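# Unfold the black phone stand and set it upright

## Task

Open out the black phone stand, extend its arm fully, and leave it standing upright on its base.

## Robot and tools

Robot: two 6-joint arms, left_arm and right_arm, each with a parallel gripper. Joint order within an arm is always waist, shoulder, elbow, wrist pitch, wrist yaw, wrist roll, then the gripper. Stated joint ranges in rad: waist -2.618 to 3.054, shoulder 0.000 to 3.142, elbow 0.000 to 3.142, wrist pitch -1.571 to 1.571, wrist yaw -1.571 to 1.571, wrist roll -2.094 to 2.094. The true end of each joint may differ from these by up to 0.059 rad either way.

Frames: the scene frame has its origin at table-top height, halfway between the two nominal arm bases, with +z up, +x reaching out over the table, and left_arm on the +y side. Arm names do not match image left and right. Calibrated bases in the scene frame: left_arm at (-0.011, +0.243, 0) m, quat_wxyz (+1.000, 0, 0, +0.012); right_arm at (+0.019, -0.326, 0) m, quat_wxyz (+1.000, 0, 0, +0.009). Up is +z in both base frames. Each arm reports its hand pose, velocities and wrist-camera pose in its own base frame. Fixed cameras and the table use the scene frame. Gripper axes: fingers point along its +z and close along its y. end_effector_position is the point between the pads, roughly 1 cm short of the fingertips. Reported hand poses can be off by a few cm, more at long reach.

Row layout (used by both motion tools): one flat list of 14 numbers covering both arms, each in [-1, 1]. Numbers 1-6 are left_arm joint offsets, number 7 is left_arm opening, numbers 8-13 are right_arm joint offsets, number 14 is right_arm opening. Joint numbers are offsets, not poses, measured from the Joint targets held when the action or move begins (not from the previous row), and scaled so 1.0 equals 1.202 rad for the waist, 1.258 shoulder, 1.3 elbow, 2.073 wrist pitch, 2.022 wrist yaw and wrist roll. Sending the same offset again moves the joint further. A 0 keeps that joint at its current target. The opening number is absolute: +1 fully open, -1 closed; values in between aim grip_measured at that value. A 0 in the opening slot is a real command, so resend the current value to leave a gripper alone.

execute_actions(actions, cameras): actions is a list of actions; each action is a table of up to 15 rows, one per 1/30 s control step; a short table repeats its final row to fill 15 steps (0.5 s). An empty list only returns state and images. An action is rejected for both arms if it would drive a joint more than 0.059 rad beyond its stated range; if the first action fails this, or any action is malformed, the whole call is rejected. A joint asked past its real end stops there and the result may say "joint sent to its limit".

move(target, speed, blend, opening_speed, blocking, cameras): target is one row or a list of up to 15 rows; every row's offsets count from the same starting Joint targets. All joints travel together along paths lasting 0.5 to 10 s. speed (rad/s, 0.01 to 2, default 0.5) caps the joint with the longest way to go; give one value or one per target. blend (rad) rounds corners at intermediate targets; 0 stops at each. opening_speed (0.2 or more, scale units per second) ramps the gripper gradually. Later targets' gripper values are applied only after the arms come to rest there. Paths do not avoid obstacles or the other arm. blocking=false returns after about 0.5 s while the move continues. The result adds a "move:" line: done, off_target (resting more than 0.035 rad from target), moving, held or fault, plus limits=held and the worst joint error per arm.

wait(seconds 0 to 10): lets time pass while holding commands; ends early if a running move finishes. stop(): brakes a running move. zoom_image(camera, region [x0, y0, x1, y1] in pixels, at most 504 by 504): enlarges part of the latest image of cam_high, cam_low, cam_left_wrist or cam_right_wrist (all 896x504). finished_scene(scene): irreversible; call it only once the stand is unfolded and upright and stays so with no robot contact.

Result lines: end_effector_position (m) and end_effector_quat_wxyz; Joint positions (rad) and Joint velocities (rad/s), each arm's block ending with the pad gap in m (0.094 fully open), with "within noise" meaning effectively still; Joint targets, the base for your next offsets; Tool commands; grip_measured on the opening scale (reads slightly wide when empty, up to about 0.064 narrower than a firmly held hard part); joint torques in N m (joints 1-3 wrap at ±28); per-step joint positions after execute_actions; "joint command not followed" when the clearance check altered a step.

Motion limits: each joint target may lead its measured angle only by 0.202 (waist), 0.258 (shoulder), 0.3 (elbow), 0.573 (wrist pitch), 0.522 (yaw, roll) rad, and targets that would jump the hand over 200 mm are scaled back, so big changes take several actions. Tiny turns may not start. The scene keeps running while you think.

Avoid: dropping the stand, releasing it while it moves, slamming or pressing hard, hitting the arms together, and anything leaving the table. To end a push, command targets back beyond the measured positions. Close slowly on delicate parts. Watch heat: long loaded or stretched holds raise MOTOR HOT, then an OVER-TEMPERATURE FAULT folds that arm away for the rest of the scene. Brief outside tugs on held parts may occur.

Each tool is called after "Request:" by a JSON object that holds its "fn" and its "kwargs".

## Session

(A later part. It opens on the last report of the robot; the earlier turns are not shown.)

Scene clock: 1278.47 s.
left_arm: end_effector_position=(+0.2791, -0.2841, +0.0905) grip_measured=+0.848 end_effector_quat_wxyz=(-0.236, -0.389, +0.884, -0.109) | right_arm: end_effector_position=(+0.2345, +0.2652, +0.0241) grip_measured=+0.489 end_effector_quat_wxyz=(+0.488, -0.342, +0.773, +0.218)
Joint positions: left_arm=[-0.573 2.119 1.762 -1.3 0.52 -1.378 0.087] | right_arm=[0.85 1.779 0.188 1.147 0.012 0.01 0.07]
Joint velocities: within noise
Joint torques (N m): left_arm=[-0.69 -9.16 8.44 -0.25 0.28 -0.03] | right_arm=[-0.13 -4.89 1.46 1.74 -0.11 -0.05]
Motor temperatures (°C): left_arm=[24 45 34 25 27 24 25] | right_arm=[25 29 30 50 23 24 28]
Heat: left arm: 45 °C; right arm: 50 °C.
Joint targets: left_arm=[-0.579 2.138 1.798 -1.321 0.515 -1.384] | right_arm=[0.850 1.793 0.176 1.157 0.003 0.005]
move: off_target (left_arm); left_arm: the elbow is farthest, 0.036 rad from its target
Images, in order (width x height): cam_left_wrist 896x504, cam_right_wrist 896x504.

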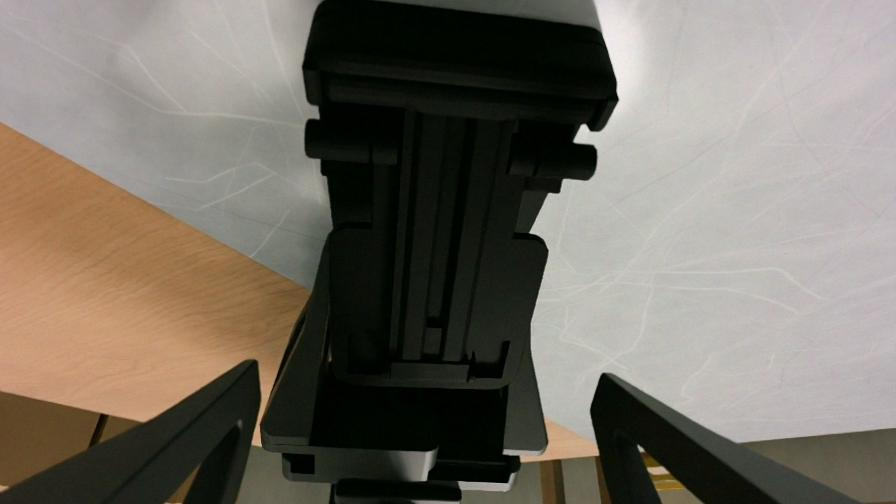

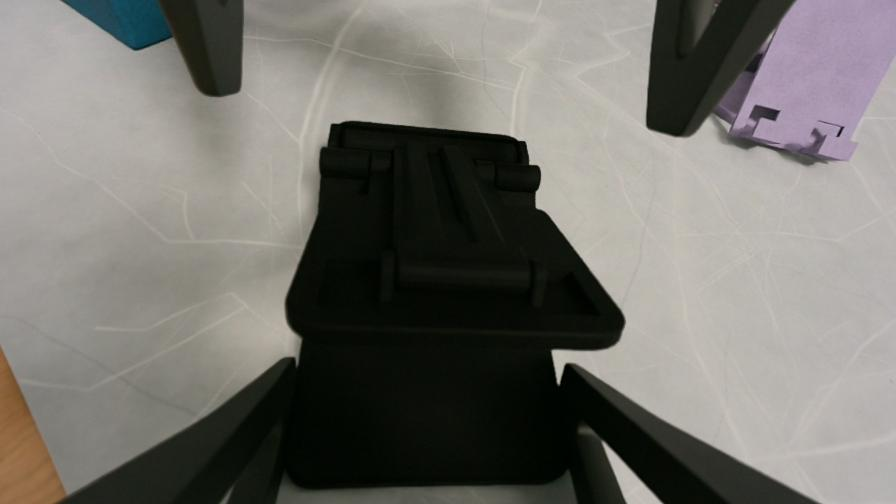

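Request:
{"fn": "move", "kwargs": {"target": [-0.022, 0.012, -0.108, 0.073, 0, -0.013, 0.85, 0, 0, 0, 0, 0, 0, 0.25], "speed": 0.2, "cameras": ["cam_right_wrist","cam_left_wrist"]}}

Scene clock: 1293.80 s.
left_arm: end_effector_position=(+0.2722, -0.2920, +0.0611) grip_measured=+0.848 end_effector_quat_wxyz=(-0.236, -0.387, +0.885, -0.107) | right_arm: end_effector_position=(+0.2345, +0.2652, +0.0241) grip_measured=+0.489 end_effector_quat_wxyz=(+0.488, -0.342, +0.773, +0.218)
Joint positions: left_arm=[-0.6 2.134 1.668 -1.181 0.519 -1.404 0.087] | right_arm=[0.85 1.779 0.188 1.147 0.012 0.01 0.07]
Joint velocities: within noise
Joint torques (N m): left_arm=[-0.61 -9.2 4.67 0.08 0.26 -0.05] | right_arm=[-0.03 -4.96 1.29 1.77 -0.14 -0.13]
Motor temperatures (°C): left_arm=[24 41 35 25 27 24 25] | right_arm=[25 29 29 49 23 24 28]
Heat: left arm: 41 °C; right arm: 49 °C.
Joint targets: left_arm=[-0.606 2.153 1.658 -1.170 0.515 -1.410] | right_arm=[0.850 1.793 0.176 1.157 0.003 0.005]
move: done
Images, in order (width x height): cam_left_wrist 896x504, cam_right_wrist 896x504.

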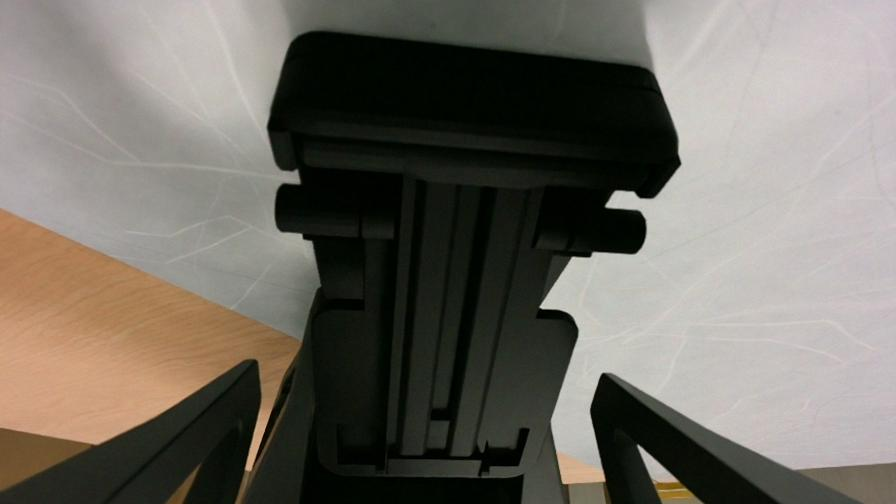

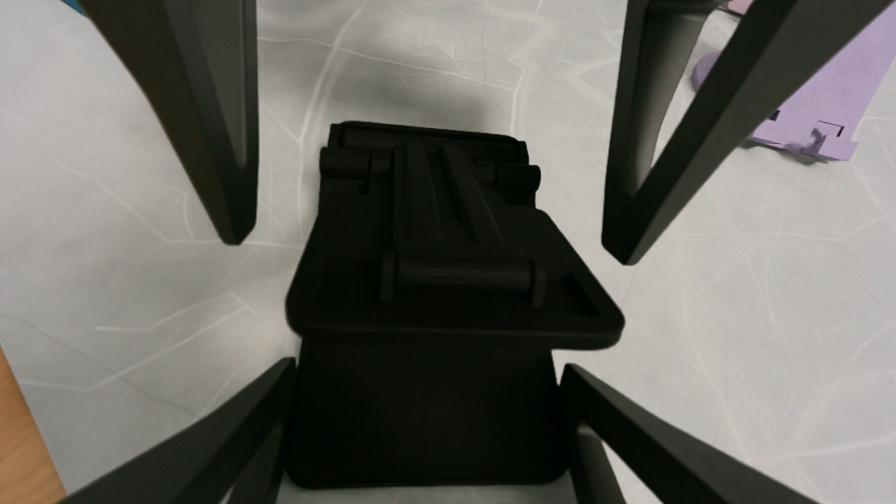

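Request:
{"fn": "move", "kwargs": {"target": [[0, 0, 0, 0.012, 0, 0, 0.85, 0, 0, 0, 0, 0, 0, 0.25],[0, 0, 0, 0.012, 0, 0, 0.0, 0, 0, 0, 0, 0, 0, 0.25]], "speed": 0.2, "opening_speed": 0.6, "cameras": ["cam_right_wrist","cam_left_wrist"]}}

Scene clock: 1302.13 s.
left_arm: end_effector_position=(+0.2763, -0.2941, +0.0605) grip_measured=+0.285 end_effector_quat_wxyz=(-0.229, -0.385, +0.887, -0.115) | right_arm: end_effector_position=(+0.2361, +0.2638, +0.0241) grip_measured=+0.489 end_effector_quat_wxyz=(+0.490, -0.339, +0.774, +0.214)
Joint positions: left_arm=[-0.6 2.134 1.668 -1.16 0.515 -1.405 0.06] | right_arm=[0.85 1.779 0.188 1.147 0.024 0.01 0.07]
Joint velocities: within noise
Joint torques (N m): left_arm=[-0.66 -9.26 4.67 0.19 0.3 -0.04] | right_arm=[0.02 -4.79 1.55 1.75 -0.18 -0.02]
Motor temperatures (°C): left_arm=[24 39 35 25 27 24 25] | right_arm=[25 29 29 49 23 24 28]
Heat: left arm: 39 °C; right arm: 49 °C.
Joint targets: left_arm=[-0.606 2.153 1.658 -1.145 0.515 -1.410] | right_arm=[0.850 1.793 0.176 1.157 0.003 0.005]
move: done
Images, in order (width x height): cam_left_wrist 896x504, cam_right_wrist 896x504.

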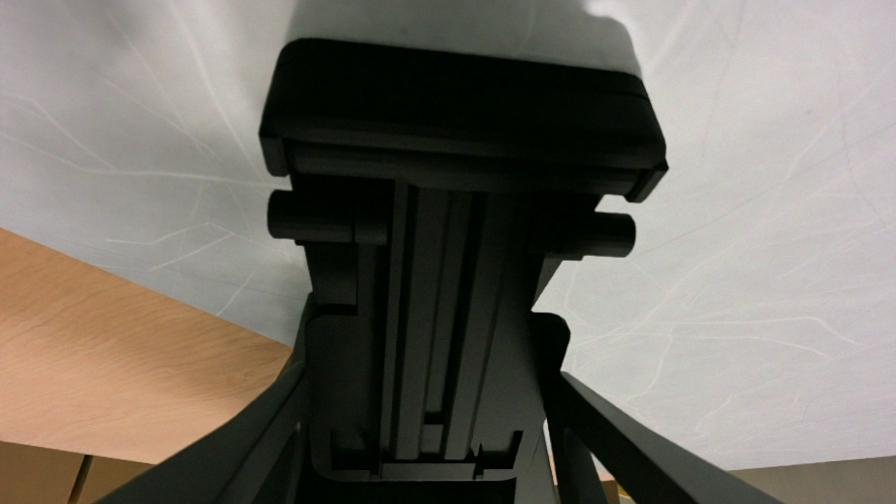

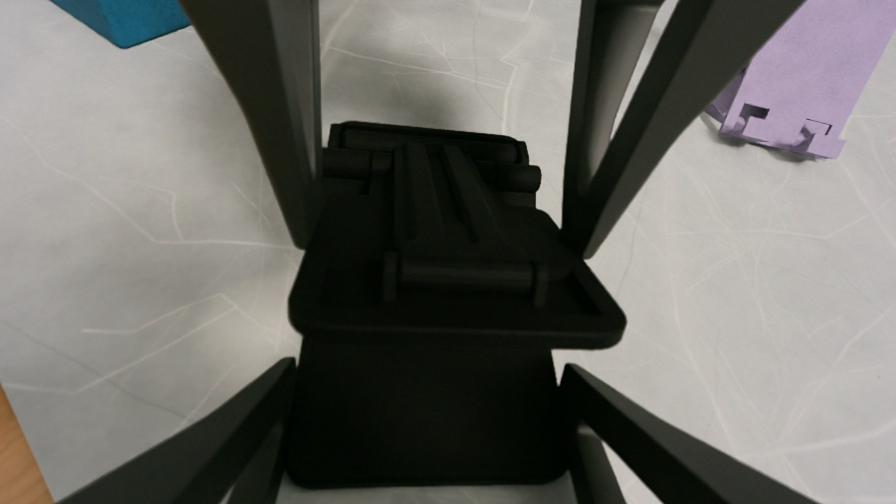

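Request:
{"fn": "move", "kwargs": {"target": [[0, 0, 0, 0, 0, 0, -0.2, 0, 0.045, 0, -0.12, 0, 0, 0.0],[0.039, -0.042, 0.125, -0.07, 0.025, 0.03, -0.2, 0, 0.045, 0, -0.12, 0, 0, 0.0]], "speed": 0.12, "opening_speed": 0.6}}

Scene clock: 1329.40 s.
left_arm: end_effector_position=(+0.2851, -0.2830, +0.0754) grip_measured=+0.283 end_effector_quat_wxyz=(-0.219, -0.381, +0.892, -0.107) | right_arm: end_effector_position=(+0.2429, +0.2717, +0.0285) grip_measured=+0.489 end_effector_quat_wxyz=(+0.498, -0.335, +0.770, +0.219)
Joint positions: left_arm=[-0.574 2.134 1.737 -1.247 0.488 -1.365 0.06] | right_arm=[0.85 1.799 0.22 1.158 0.023 0.013 0.07]
Joint velocities: within noise
Joint torques (N m): left_arm=[1.52 -14.01 12.33 -0.41 1.15 0.15] | right_arm=[0.01 -2.44 -0.42 -0.73 -0.21 -0.05]
Motor temperatures (°C): left_arm=[24 37 34 25 26 24 26] | right_arm=[25 29 28 47 23 24 28]
Heat: left arm: 37 °C; right arm: 47 °C.
Joint targets: left_arm=[-0.559 2.101 1.820 -1.290 0.566 -1.350] | right_arm=[0.850 1.849 0.176 0.909 0.003 0.005]
move: off_target (left_arm, right_arm); left_arm: the elbow is farthest, 0.084 rad from its target; right_arm: the wrist pitch is farthest, 0.249 rad from its target

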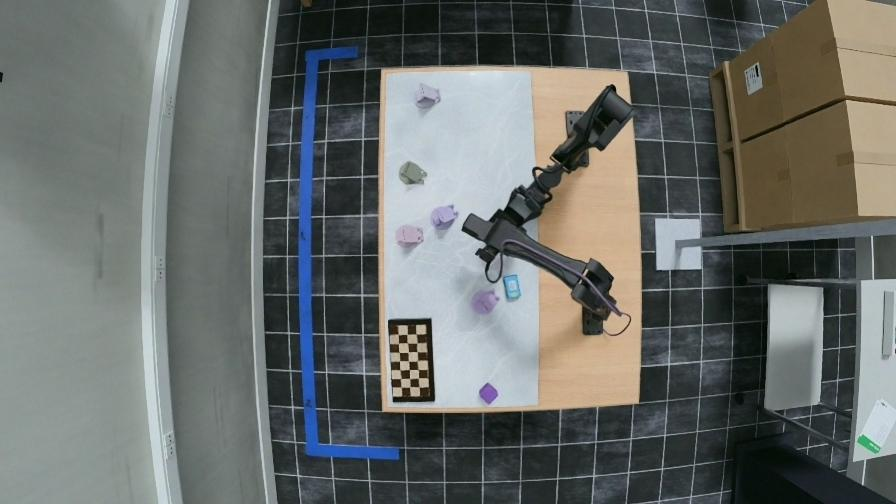

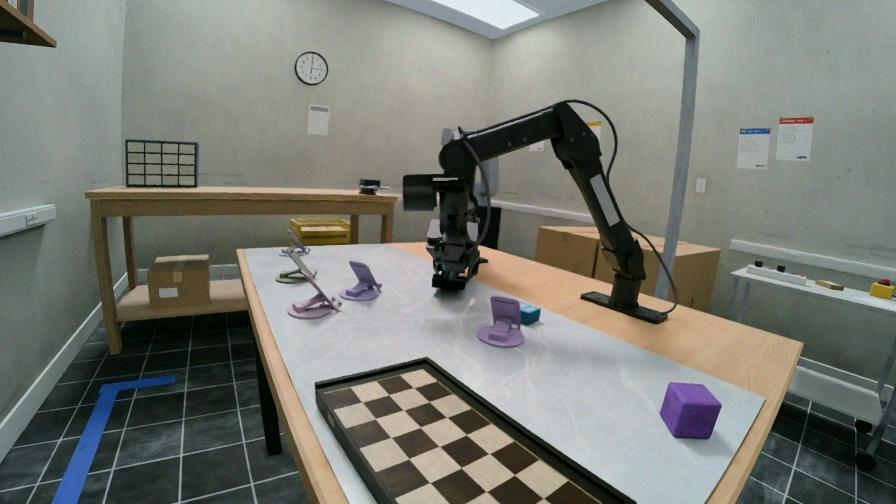

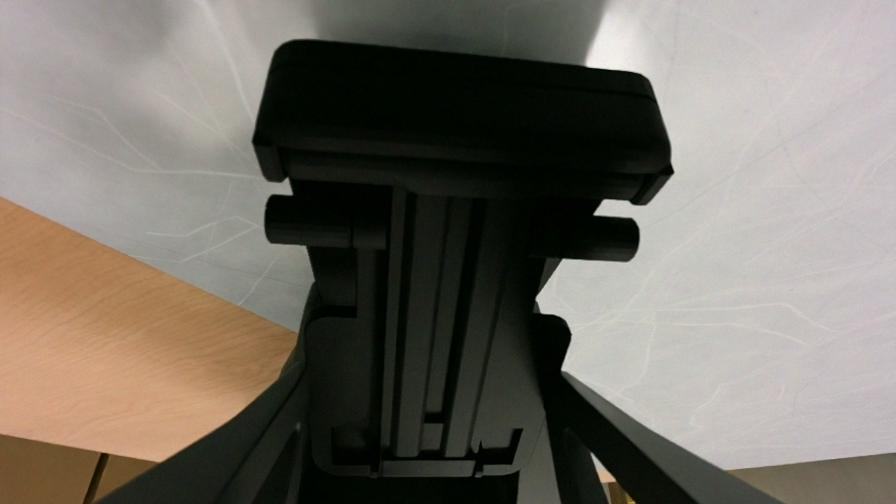

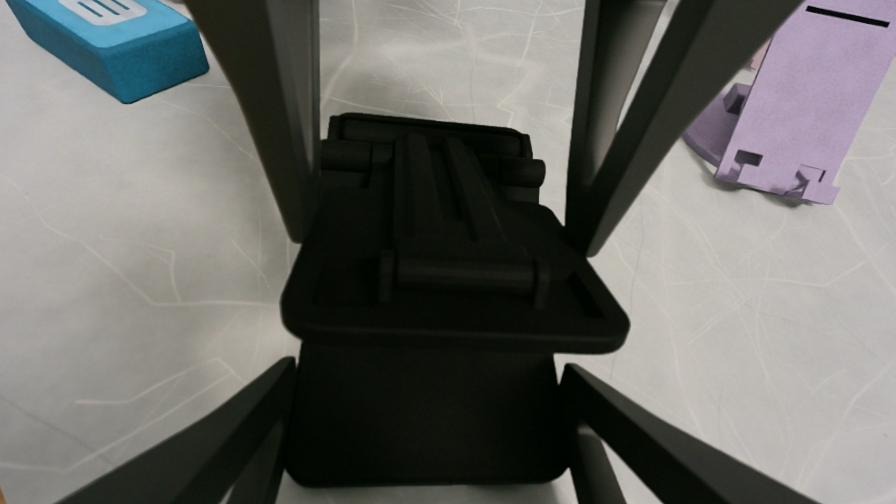

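Request:
{"fn": "move", "kwargs": {"target": [[0, 0, 0, 0, 0, 0, -0.4, 0, 0.03, -0.07, -0.1, 0, 0, -0.2],[0, -0.04, 0.03, 0, 0, 0, -0.4, 0, 0.03, -0.07, -0.1, 0, 0, -0.2]], "speed": 0.12, "opening_speed": 0.6, "cameras": ["cam_right_wrist","cam_left_wrist"]}}

Scene clock: 1339.30 s.
left_arm: end_effector_position=(+0.2833, -0.2862, +0.0834) grip_measured=+0.278 end_effector_quat_wxyz=(-0.230, -0.380, +0.889, -0.113) | right_arm: end_effector_position=(+0.2354, +0.2632, +0.0155) grip_measured=+0.489 end_effector_quat_wxyz=(+0.479, -0.341, +0.781, +0.209)
Joint positions: left_arm=[-0.574 2.134 1.761 -1.275 0.512 -1.362 0.06] | right_arm=[0.85 1.804 0.196 1.137 0.023 0.012 0.07]
Joint velocities: within noise
Joint torques (N m): left_arm=[1.44 -18.73 13.64 -0.15 0.91 0.14] | right_arm=[0.06 0.84 -5.9 -2.55 -0.24 -0.07]
Motor temperatures (°C): left_arm=[24 38 37 25 27 24 26] | right_arm=[25 28 28 46 23 24 28]
Heat: left arm: 38 °C; right arm: 46 °C.
Joint targets: left_arm=[-0.559 2.050 1.859 -1.290 0.566 -1.350] | right_arm=[0.850 1.887 0.085 0.701 0.003 0.005]
move: off_target (left_arm, right_arm); left_arm: the elbow is farthest, 0.098 rad from its target; right_arm: the wrist pitch is farthest, 0.435 rad from its target
Images, in order (width x height): cam_left_wrist 896x504, cam_right_wrist 896x504.

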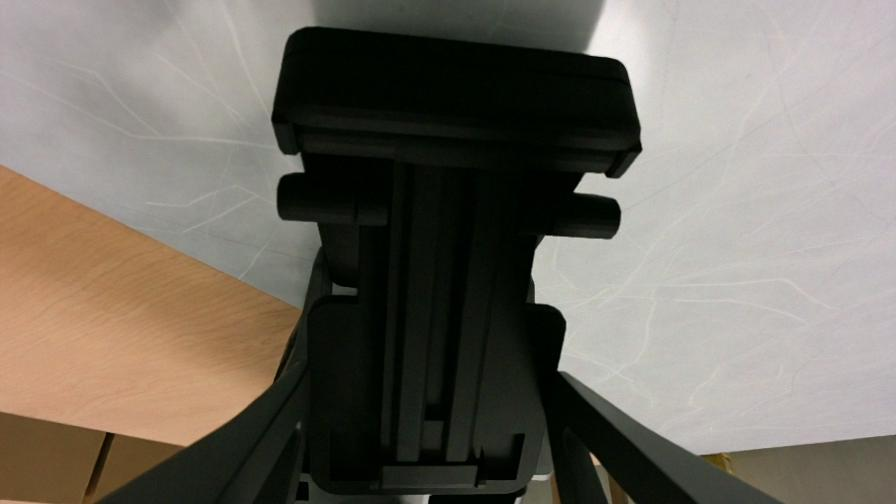

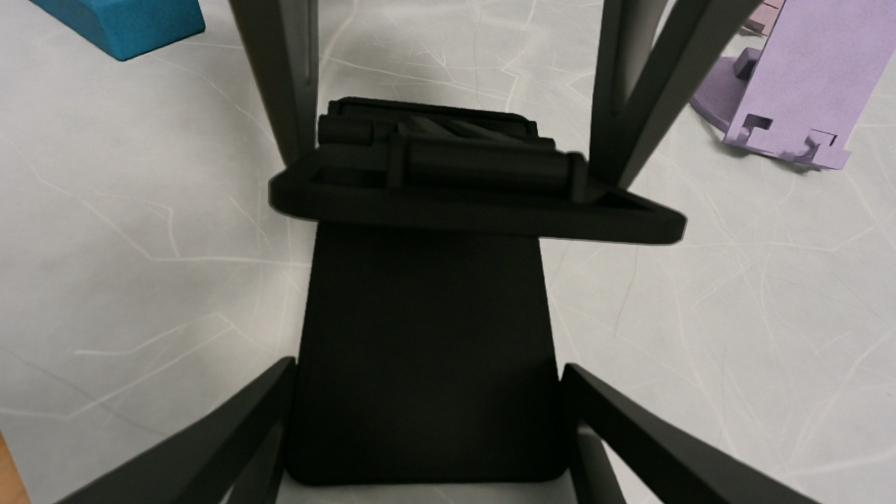

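Request:
{"fn": "move", "kwargs": {"target": [-0.046, -0.02, 0.022, -0.014, -0.012, -0.029, -0.4, 0, -0.02, 0.04, 0.04, 0, 0, -0.2], "speed": 0.12, "cameras": ["cam_right_wrist","cam_left_wrist"]}}

Scene clock: 1365.53 s.
left_arm: end_effector_position=(+0.2812, -0.2902, +0.0884) grip_measured=+0.276 end_effector_quat_wxyz=(-0.207, -0.383, +0.895, -0.093) | right_arm: end_effector_position=(+0.2364, +0.2639, +0.0191) grip_measured=+0.488 end_effector_quat_wxyz=(+0.483, -0.337, +0.780, +0.212)
Joint positions: left_arm=[-0.609 2.134 1.8 -1.303 0.454 -1.401 0.06] | right_arm=[0.85 1.795 0.196 1.139 0.025 0.019 0.07]
Joint velocities: within noise
Joint torques (N m): left_arm=[-0.62 -21.19 12.79 -0.16 1.26 -0.04] | right_arm=[-0.12 -0.5 -1.8 -1.69 -0.22 -0.24]
Motor temperatures (°C): left_arm=[24 45 46 25 27 24 26] | right_arm=[25 27 28 52 23 24 28]
Heat: left arm: 46 °C; right arm: 52 °C.
Joint targets: left_arm=[-0.614 2.025 1.888 -1.319 0.541 -1.408] | right_arm=[0.850 1.862 0.137 0.784 0.003 0.005]
move: off_target (left_arm, right_arm); left_arm: the shoulder is farthest, 0.109 rad from its target; right_arm: the wrist pitch is farthest, 0.355 rad from its target
Images, in order (width x height): cam_left_wrist 896x504, cam_right_wrist 896x504.

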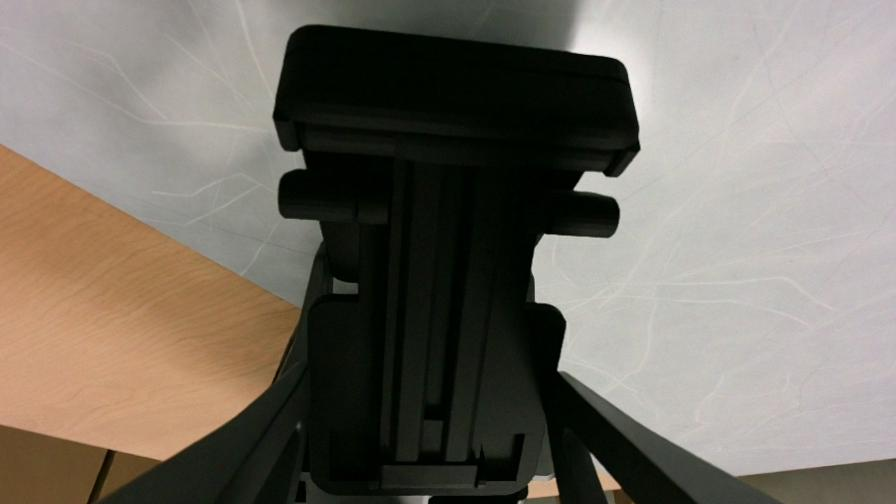

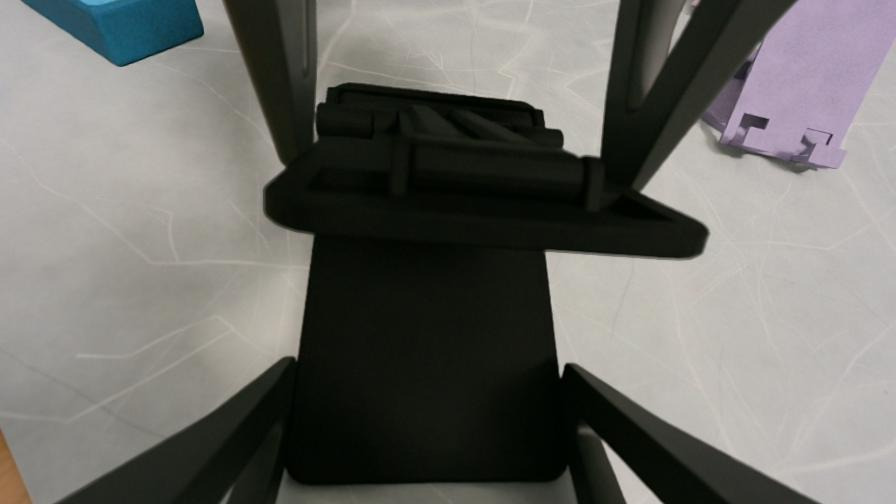

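Request:
{"fn": "move", "kwargs": {"target": [-0.06, 0.03, 0, 0, 0.02, 0, -0.4, 0, 0.02, 0.0, -0.04, 0, 0, -0.4], "speed": 0.12, "cameras": ["cam_right_wrist","cam_left_wrist"]}}

Scene clock: 1373.57 s.
left_arm: end_effector_position=(+0.2748, -0.2967, +0.0907) grip_measured=+0.276 end_effector_quat_wxyz=(-0.196, -0.373, +0.903, -0.083) | right_arm: end_effector_position=(+0.2359, +0.2630, +0.0176) grip_measured=+0.488 end_effector_quat_wxyz=(+0.480, -0.337, +0.782, +0.211)
Joint positions: left_arm=[-0.644 2.134 1.819 -1.318 0.424 -1.413 0.06] | right_arm=[0.85 1.795 0.194 1.134 0.026 0.019 0.07]
Joint velocities: within noise
Joint torques (N m): left_arm=[-4.19 -17.68 11.26 -0.01 2.02 0.08] | right_arm=[-0.16 1.78 -1.62 -2.46 -0.24 -0.19]
Motor temperatures (°C): left_arm=[24 47 46 25 27 24 26] | right_arm=[25 27 28 51 23 24 28]
Heat: left arm: 47 °C; right arm: 51 °C.
Joint targets: left_arm=[-0.687 2.063 1.887 -1.319 0.582 -1.408] | right_arm=[0.850 1.887 0.137 0.702 0.003 0.005]
move: off_target (left_arm, right_arm); left_arm: the wrist yaw is farthest, 0.158 rad from its target; right_arm: the wrist pitch is farthest, 0.432 rad from its target
Images, in order (width x height): cam_left_wrist 896x504, cam_right_wrist 896x504.

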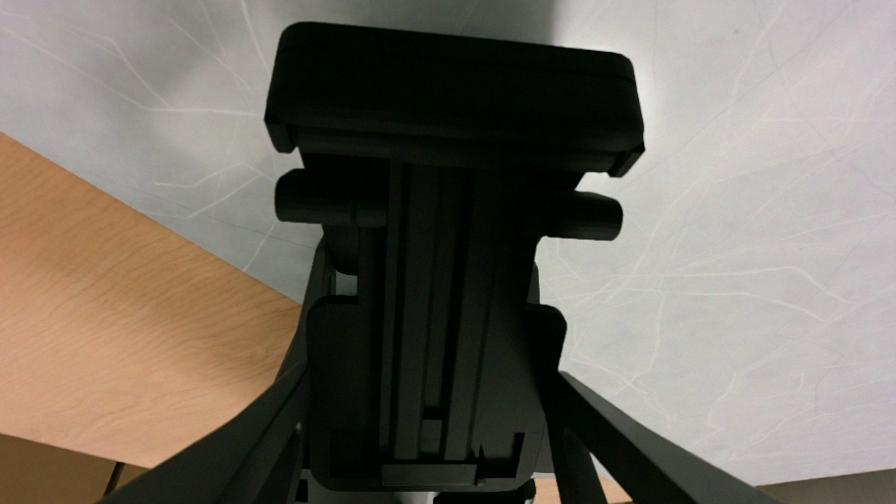

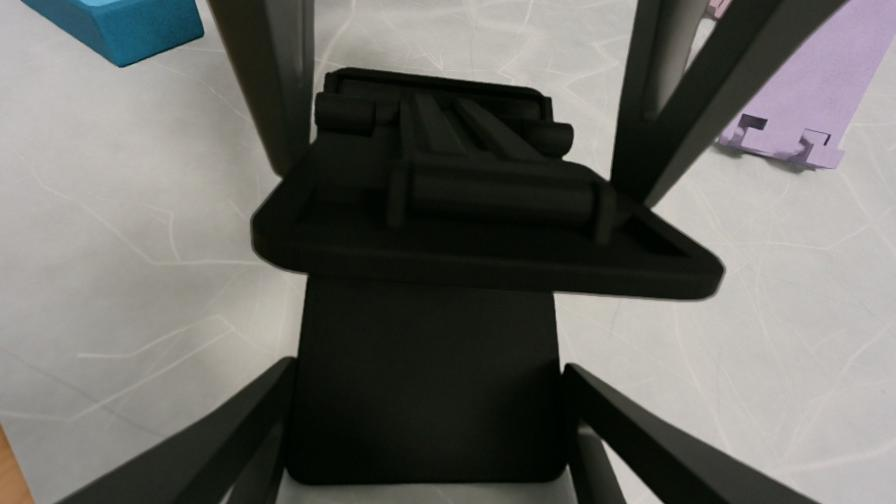

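Request:
{"fn": "move", "kwargs": {"target": [[0.092, 0.04, -0.08, 0.016, -0.035, 0.023, -0.4, 0, 0, 0.0, 0, 0, 0, -0.4],[0.092, 0.056, -0.096, 0.016, -0.035, 0.023, -0.4, 0, -0.061, 0.025, 0.182, 0, 0, -0.1]], "speed": 0.15, "cameras": ["cam_low","cam_right_wrist","cam_left_wrist"]}}

Scene clock: 1390.77 s.
left_arm: end_effector_position=(+0.2798, -0.2888, +0.0855) grip_measured=+0.276 end_effector_quat_wxyz=(-0.228, -0.377, +0.891, -0.107) | right_arm: end_effector_position=(+0.2384, +0.2664, +0.0241) grip_measured=+0.488 end_effector_quat_wxyz=(+0.492, -0.338, +0.773, +0.215)
Joint positions: left_arm=[-0.588 2.134 1.772 -1.288 0.504 -1.369 0.06] | right_arm=[0.85 1.796 0.199 1.159 0.024 0.011 0.07]
Joint velocities: within noise
Joint torques (N m): left_arm=[1.22 -11.08 4.86 0.02 0.38 0.09] | right_arm=[-0.03 -4.81 0.06 0.88 -0.21 -0.06]
Motor temperatures (°C): left_arm=[24 46 41 25 29 24 26] | right_arm=[25 27 27 50 23 24 28]
Heat: left arm: 46 °C; right arm: 50 °C.
Joint targets: left_arm=[-0.576 2.133 1.763 -1.286 0.511 -1.361] | right_arm=[0.850 1.810 0.169 1.079 0.003 0.005]
move: off_target (right_arm); target 2's new numbers were sent with right_arm's wrist pitch 0.079 rad from that target; right_arm: the wrist pitch is farthest, 0.079 rad from its target
Images, in order (width x height): cam_low 896x504, cam_left_wrist 896x504, cam_right_wrist 896x504.

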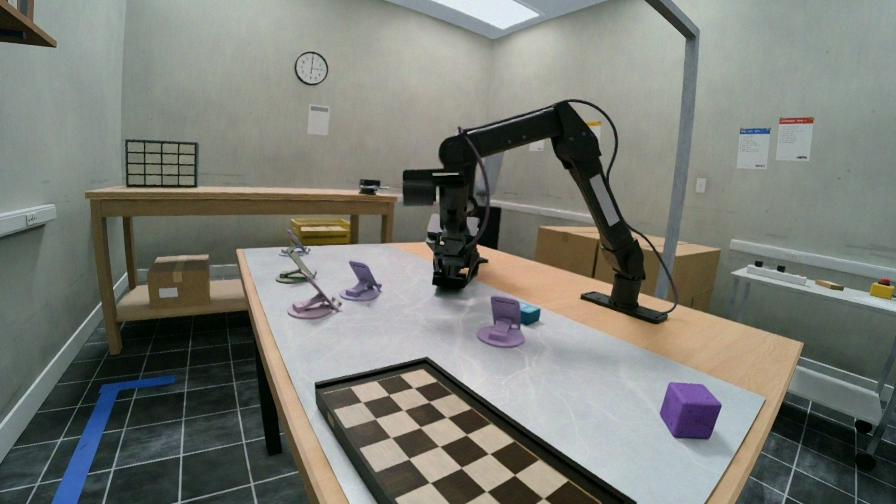

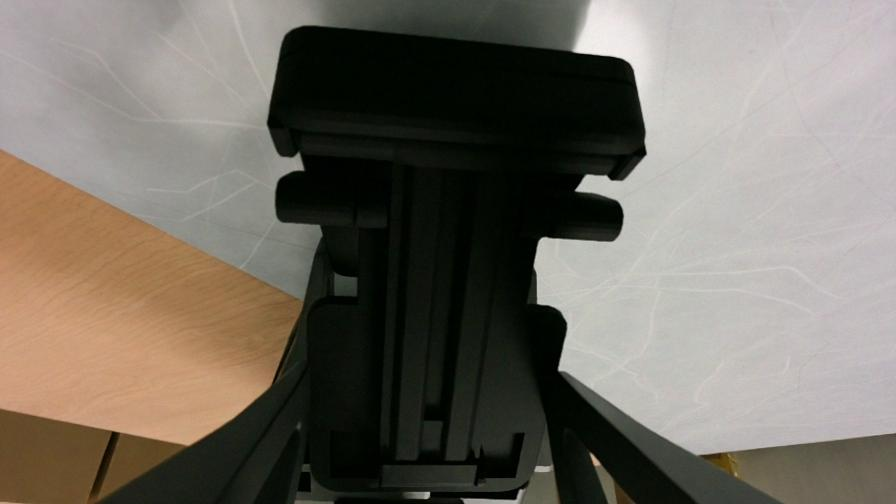

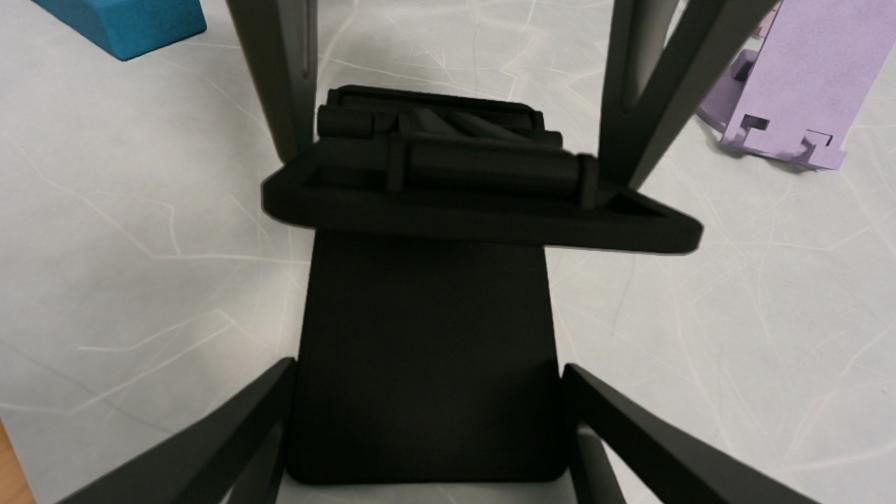

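Request:
{"fn": "move", "kwargs": {"target": [[0, 0, 0, 0, 0, 0, -0.1, 0, 0, 0.0, 0, 0, 0, 0.7],[0, 0.02, 0, 0, 0, 0, -0.1, 0, 0, 0, 0, 0, 0, 0.7]], "speed": 0.15, "opening_speed": 0.7, "cameras": ["cam_low","cam_right_wrist"]}}

Scene clock: 1397.33 s.
left_arm: end_effector_position=(+0.2816, -0.2872, +0.0854) grip_measured=+0.276 end_effector_quat_wxyz=(-0.227, -0.379, +0.891, -0.108) | right_arm: end_effector_position=(+0.2366, +0.2643, +0.0210) grip_measured=+0.698 end_effector_quat_wxyz=(+0.487, -0.339, +0.776, +0.213)
Joint positions: left_arm=[-0.582 2.134 1.772 -1.288 0.503 -1.366 0.06] | right_arm=[0.85 1.796 0.193 1.153 0.024 0.012 0.08]
Joint velocities: within noise
Joint torques (N m): left_arm=[0.59 -8.9 4.88 0.01 0.38 0.05] | right_arm=[-0.12 -4.88 0.46 0.95 -0.17 -0.17]
Motor temperatures (°C): left_arm=[24 43 39 25 28 24 26] | right_arm=[25 28 27 47 23 24 28]
Heat: left arm: 43 °C; right arm: 47 °C.
Joint targets: left_arm=[-0.576 2.158 1.763 -1.286 0.511 -1.362] | right_arm=[0.850 1.810 0.169 1.079 0.003 0.005]
move: off_target (right_arm); right_arm: the wrist pitch is farthest, 0.074 rad from its target
Images, in order (width x height): cam_low 896x504, cam_right_wrist 896x504.

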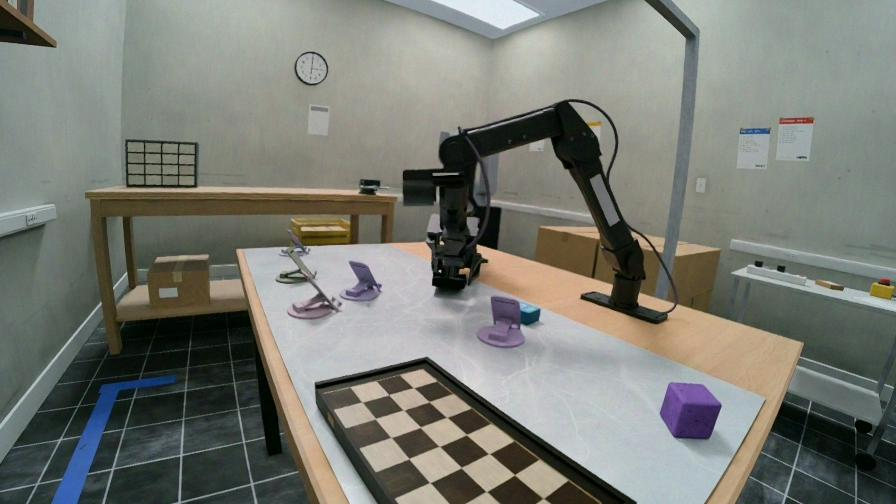

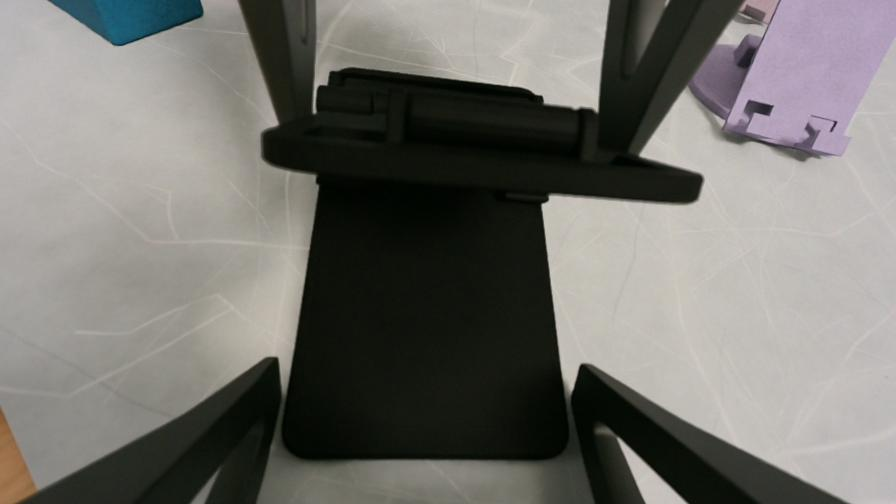

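Request:
{"fn": "move", "kwargs": {"target": [[0, 0.02, 0, 0, 0, 0, -0.1, 0, -0.03, -0.15, -0.05, 0, 0, 0.7],[0, 0.02, 0, 0, 0, 0, 0.9, 0, -0.03, -0.15, -0.05, 0, 0, 0.7]], "speed": 0.2, "opening_speed": 0.6, "cameras": ["cam_left_wrist","cam_right_wrist"]}}

Scene clock: 1405.03 s.
left_arm: end_effector_position=(+0.2812, -0.2866, +0.0756) grip_measured=+0.898 end_effector_quat_wxyz=(-0.237, -0.382, +0.888, -0.099) | right_arm: end_effector_position=(+0.2123, +0.2400, +0.0153) grip_measured=+0.699 end_effector_quat_wxyz=(+0.474, -0.339, +0.783, +0.216)
Joint positions: left_arm=[-0.579 2.162 1.772 -1.288 0.51 -1.364 0.089] | right_arm=[0.85 1.74 0.068 1.197 0.012 0.026 0.08]
Joint velocities: within noise
Joint torques (N m): left_arm=[0.28 -9.28 4.82 -0.04 0.31 0.04] | right_arm=[-0.16 -2.3 -2.5 -0.41 -0.07 -0.25]
Motor temperatures (°C): left_arm=[24 41 38 25 28 24 26] | right_arm=[25 28 27 45 23 24 27]
Heat: left arm: 41 °C; right arm: 45 °C.
Joint targets: left_arm=[-0.576 2.184 1.763 -1.286 0.511 -1.361] | right_arm=[0.850 1.772 0.009 0.975 0.003 0.005]
joint sent to its limit (right arm) — the elbow, lower limit.
move: off_target (right_arm); joint sent to its limit at target 1; right_arm: the wrist pitch is farthest, 0.222 rad from its target
Images, in order (width x height): cam_left_wrist 896x504, cam_right_wrist 896x504.

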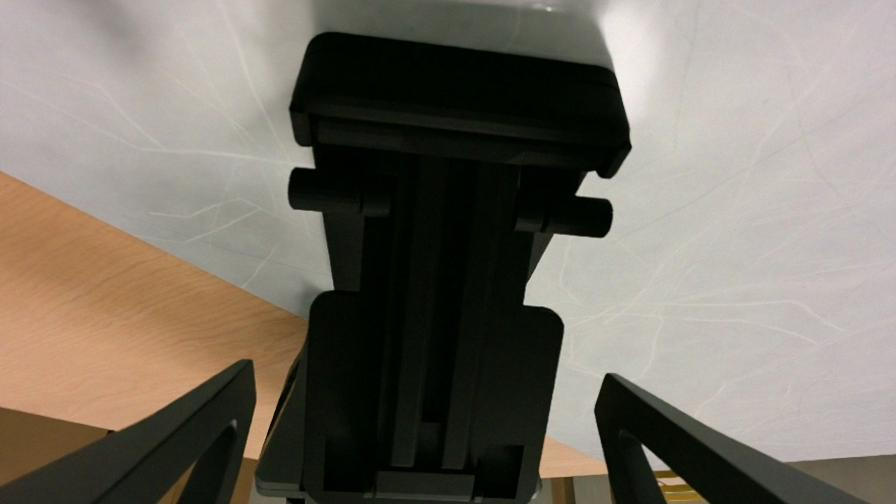

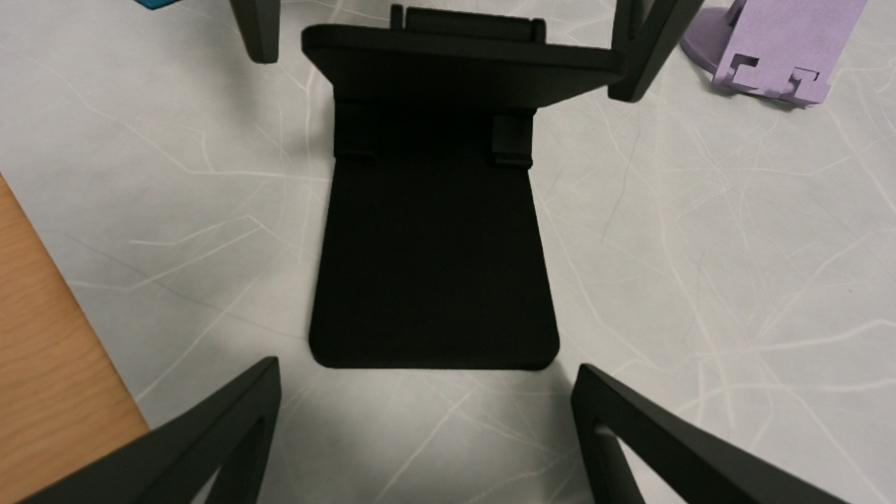

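Request:
{"fn": "move", "kwargs": {"target": [[0, -0.08, 0.04, -0.02, 0, 0, 0.9, 0, -0.35, 0.2, -0.3, 0, 0, 0.7],[0, -0.12, 0.06, -0.03, 0, 0, 0.9, 0, -0.641, 0.441, -0.622, 0, 0, 0.7]], "speed": 0.5, "blend": 0.05}}

Scene clock: 1412.73 s.
left_arm: end_effector_position=(+0.2815, -0.2868, +0.1110) grip_measured=+0.898 end_effector_quat_wxyz=(-0.220, -0.375, +0.892, -0.125) | right_arm: end_effector_position=(+0.2033, +0.2305, +0.1276) grip_measured=+0.699 end_effector_quat_wxyz=(+0.377, -0.368, +0.833, +0.169)
Joint positions: left_arm=[-0.579 2.088 1.803 -1.328 0.51 -1.364 0.089] | right_arm=[0.85 0.978 0.554 -0.296 0.009 0.013 0.08]
Joint velocities: within noise
Joint torques (N m): left_arm=[0.29 -15.87 8.7 -0.12 0.32 0.04] | right_arm=[-0.1 -3.59 8.29 1.22 -0.02 -0.13]
Motor temperatures (°C): left_arm=[24 41 38 25 27 24 26] | right_arm=[25 28 28 44 23 24 27]
Heat: left arm: 41 °C; right arm: 44 °C.
Joint targets: left_arm=[-0.576 2.033 1.841 -1.348 0.511 -1.361] | right_arm=[0.850 0.966 0.582 -0.315 0.003 0.005]
move: off_target (left_arm); left_arm: the shoulder is farthest, 0.055 rad from its target

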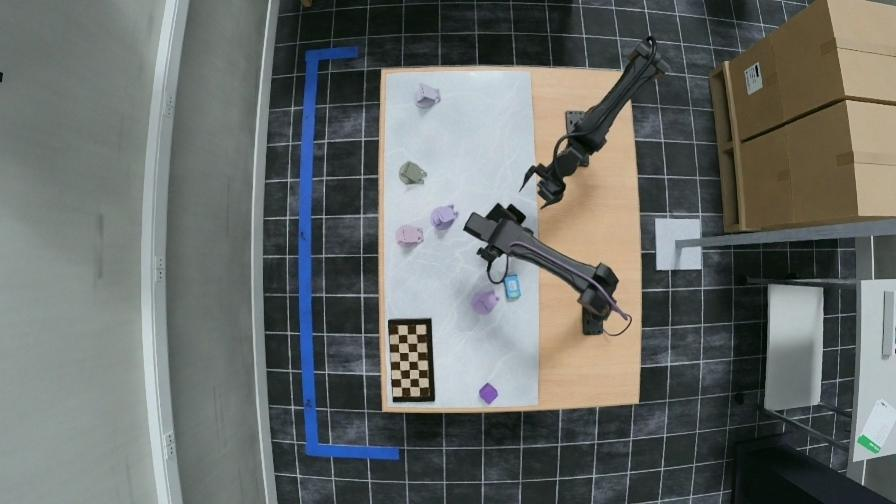

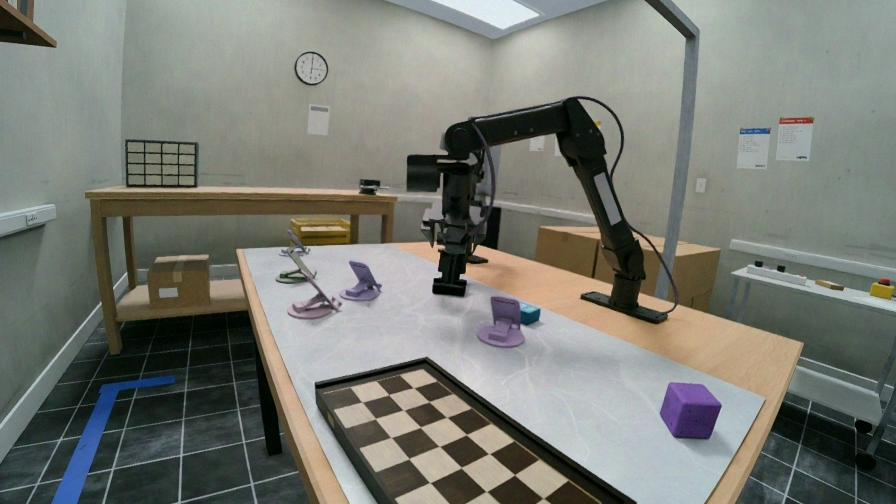

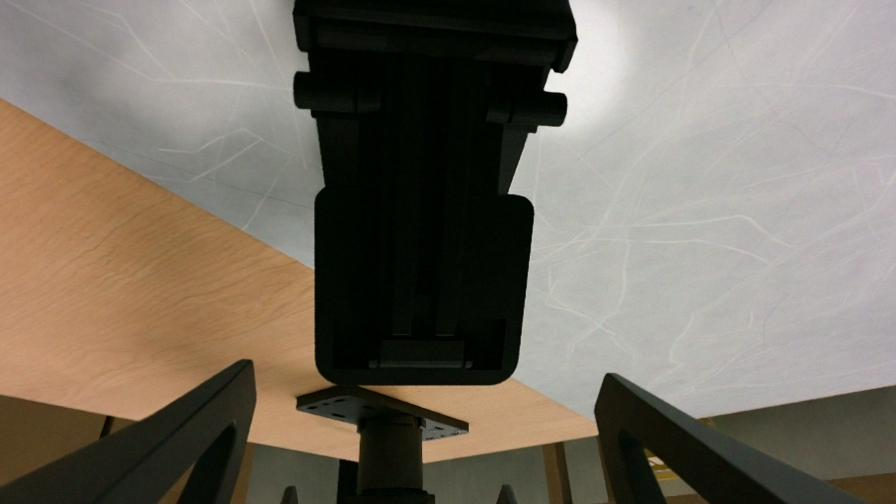

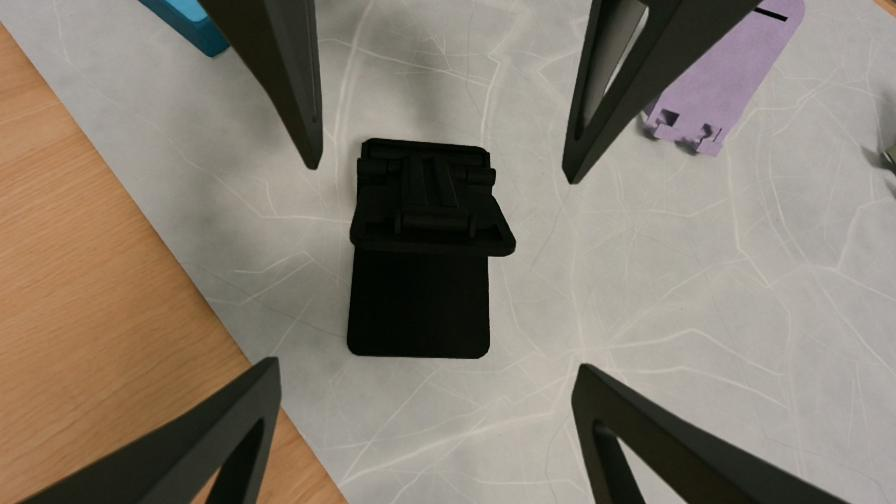

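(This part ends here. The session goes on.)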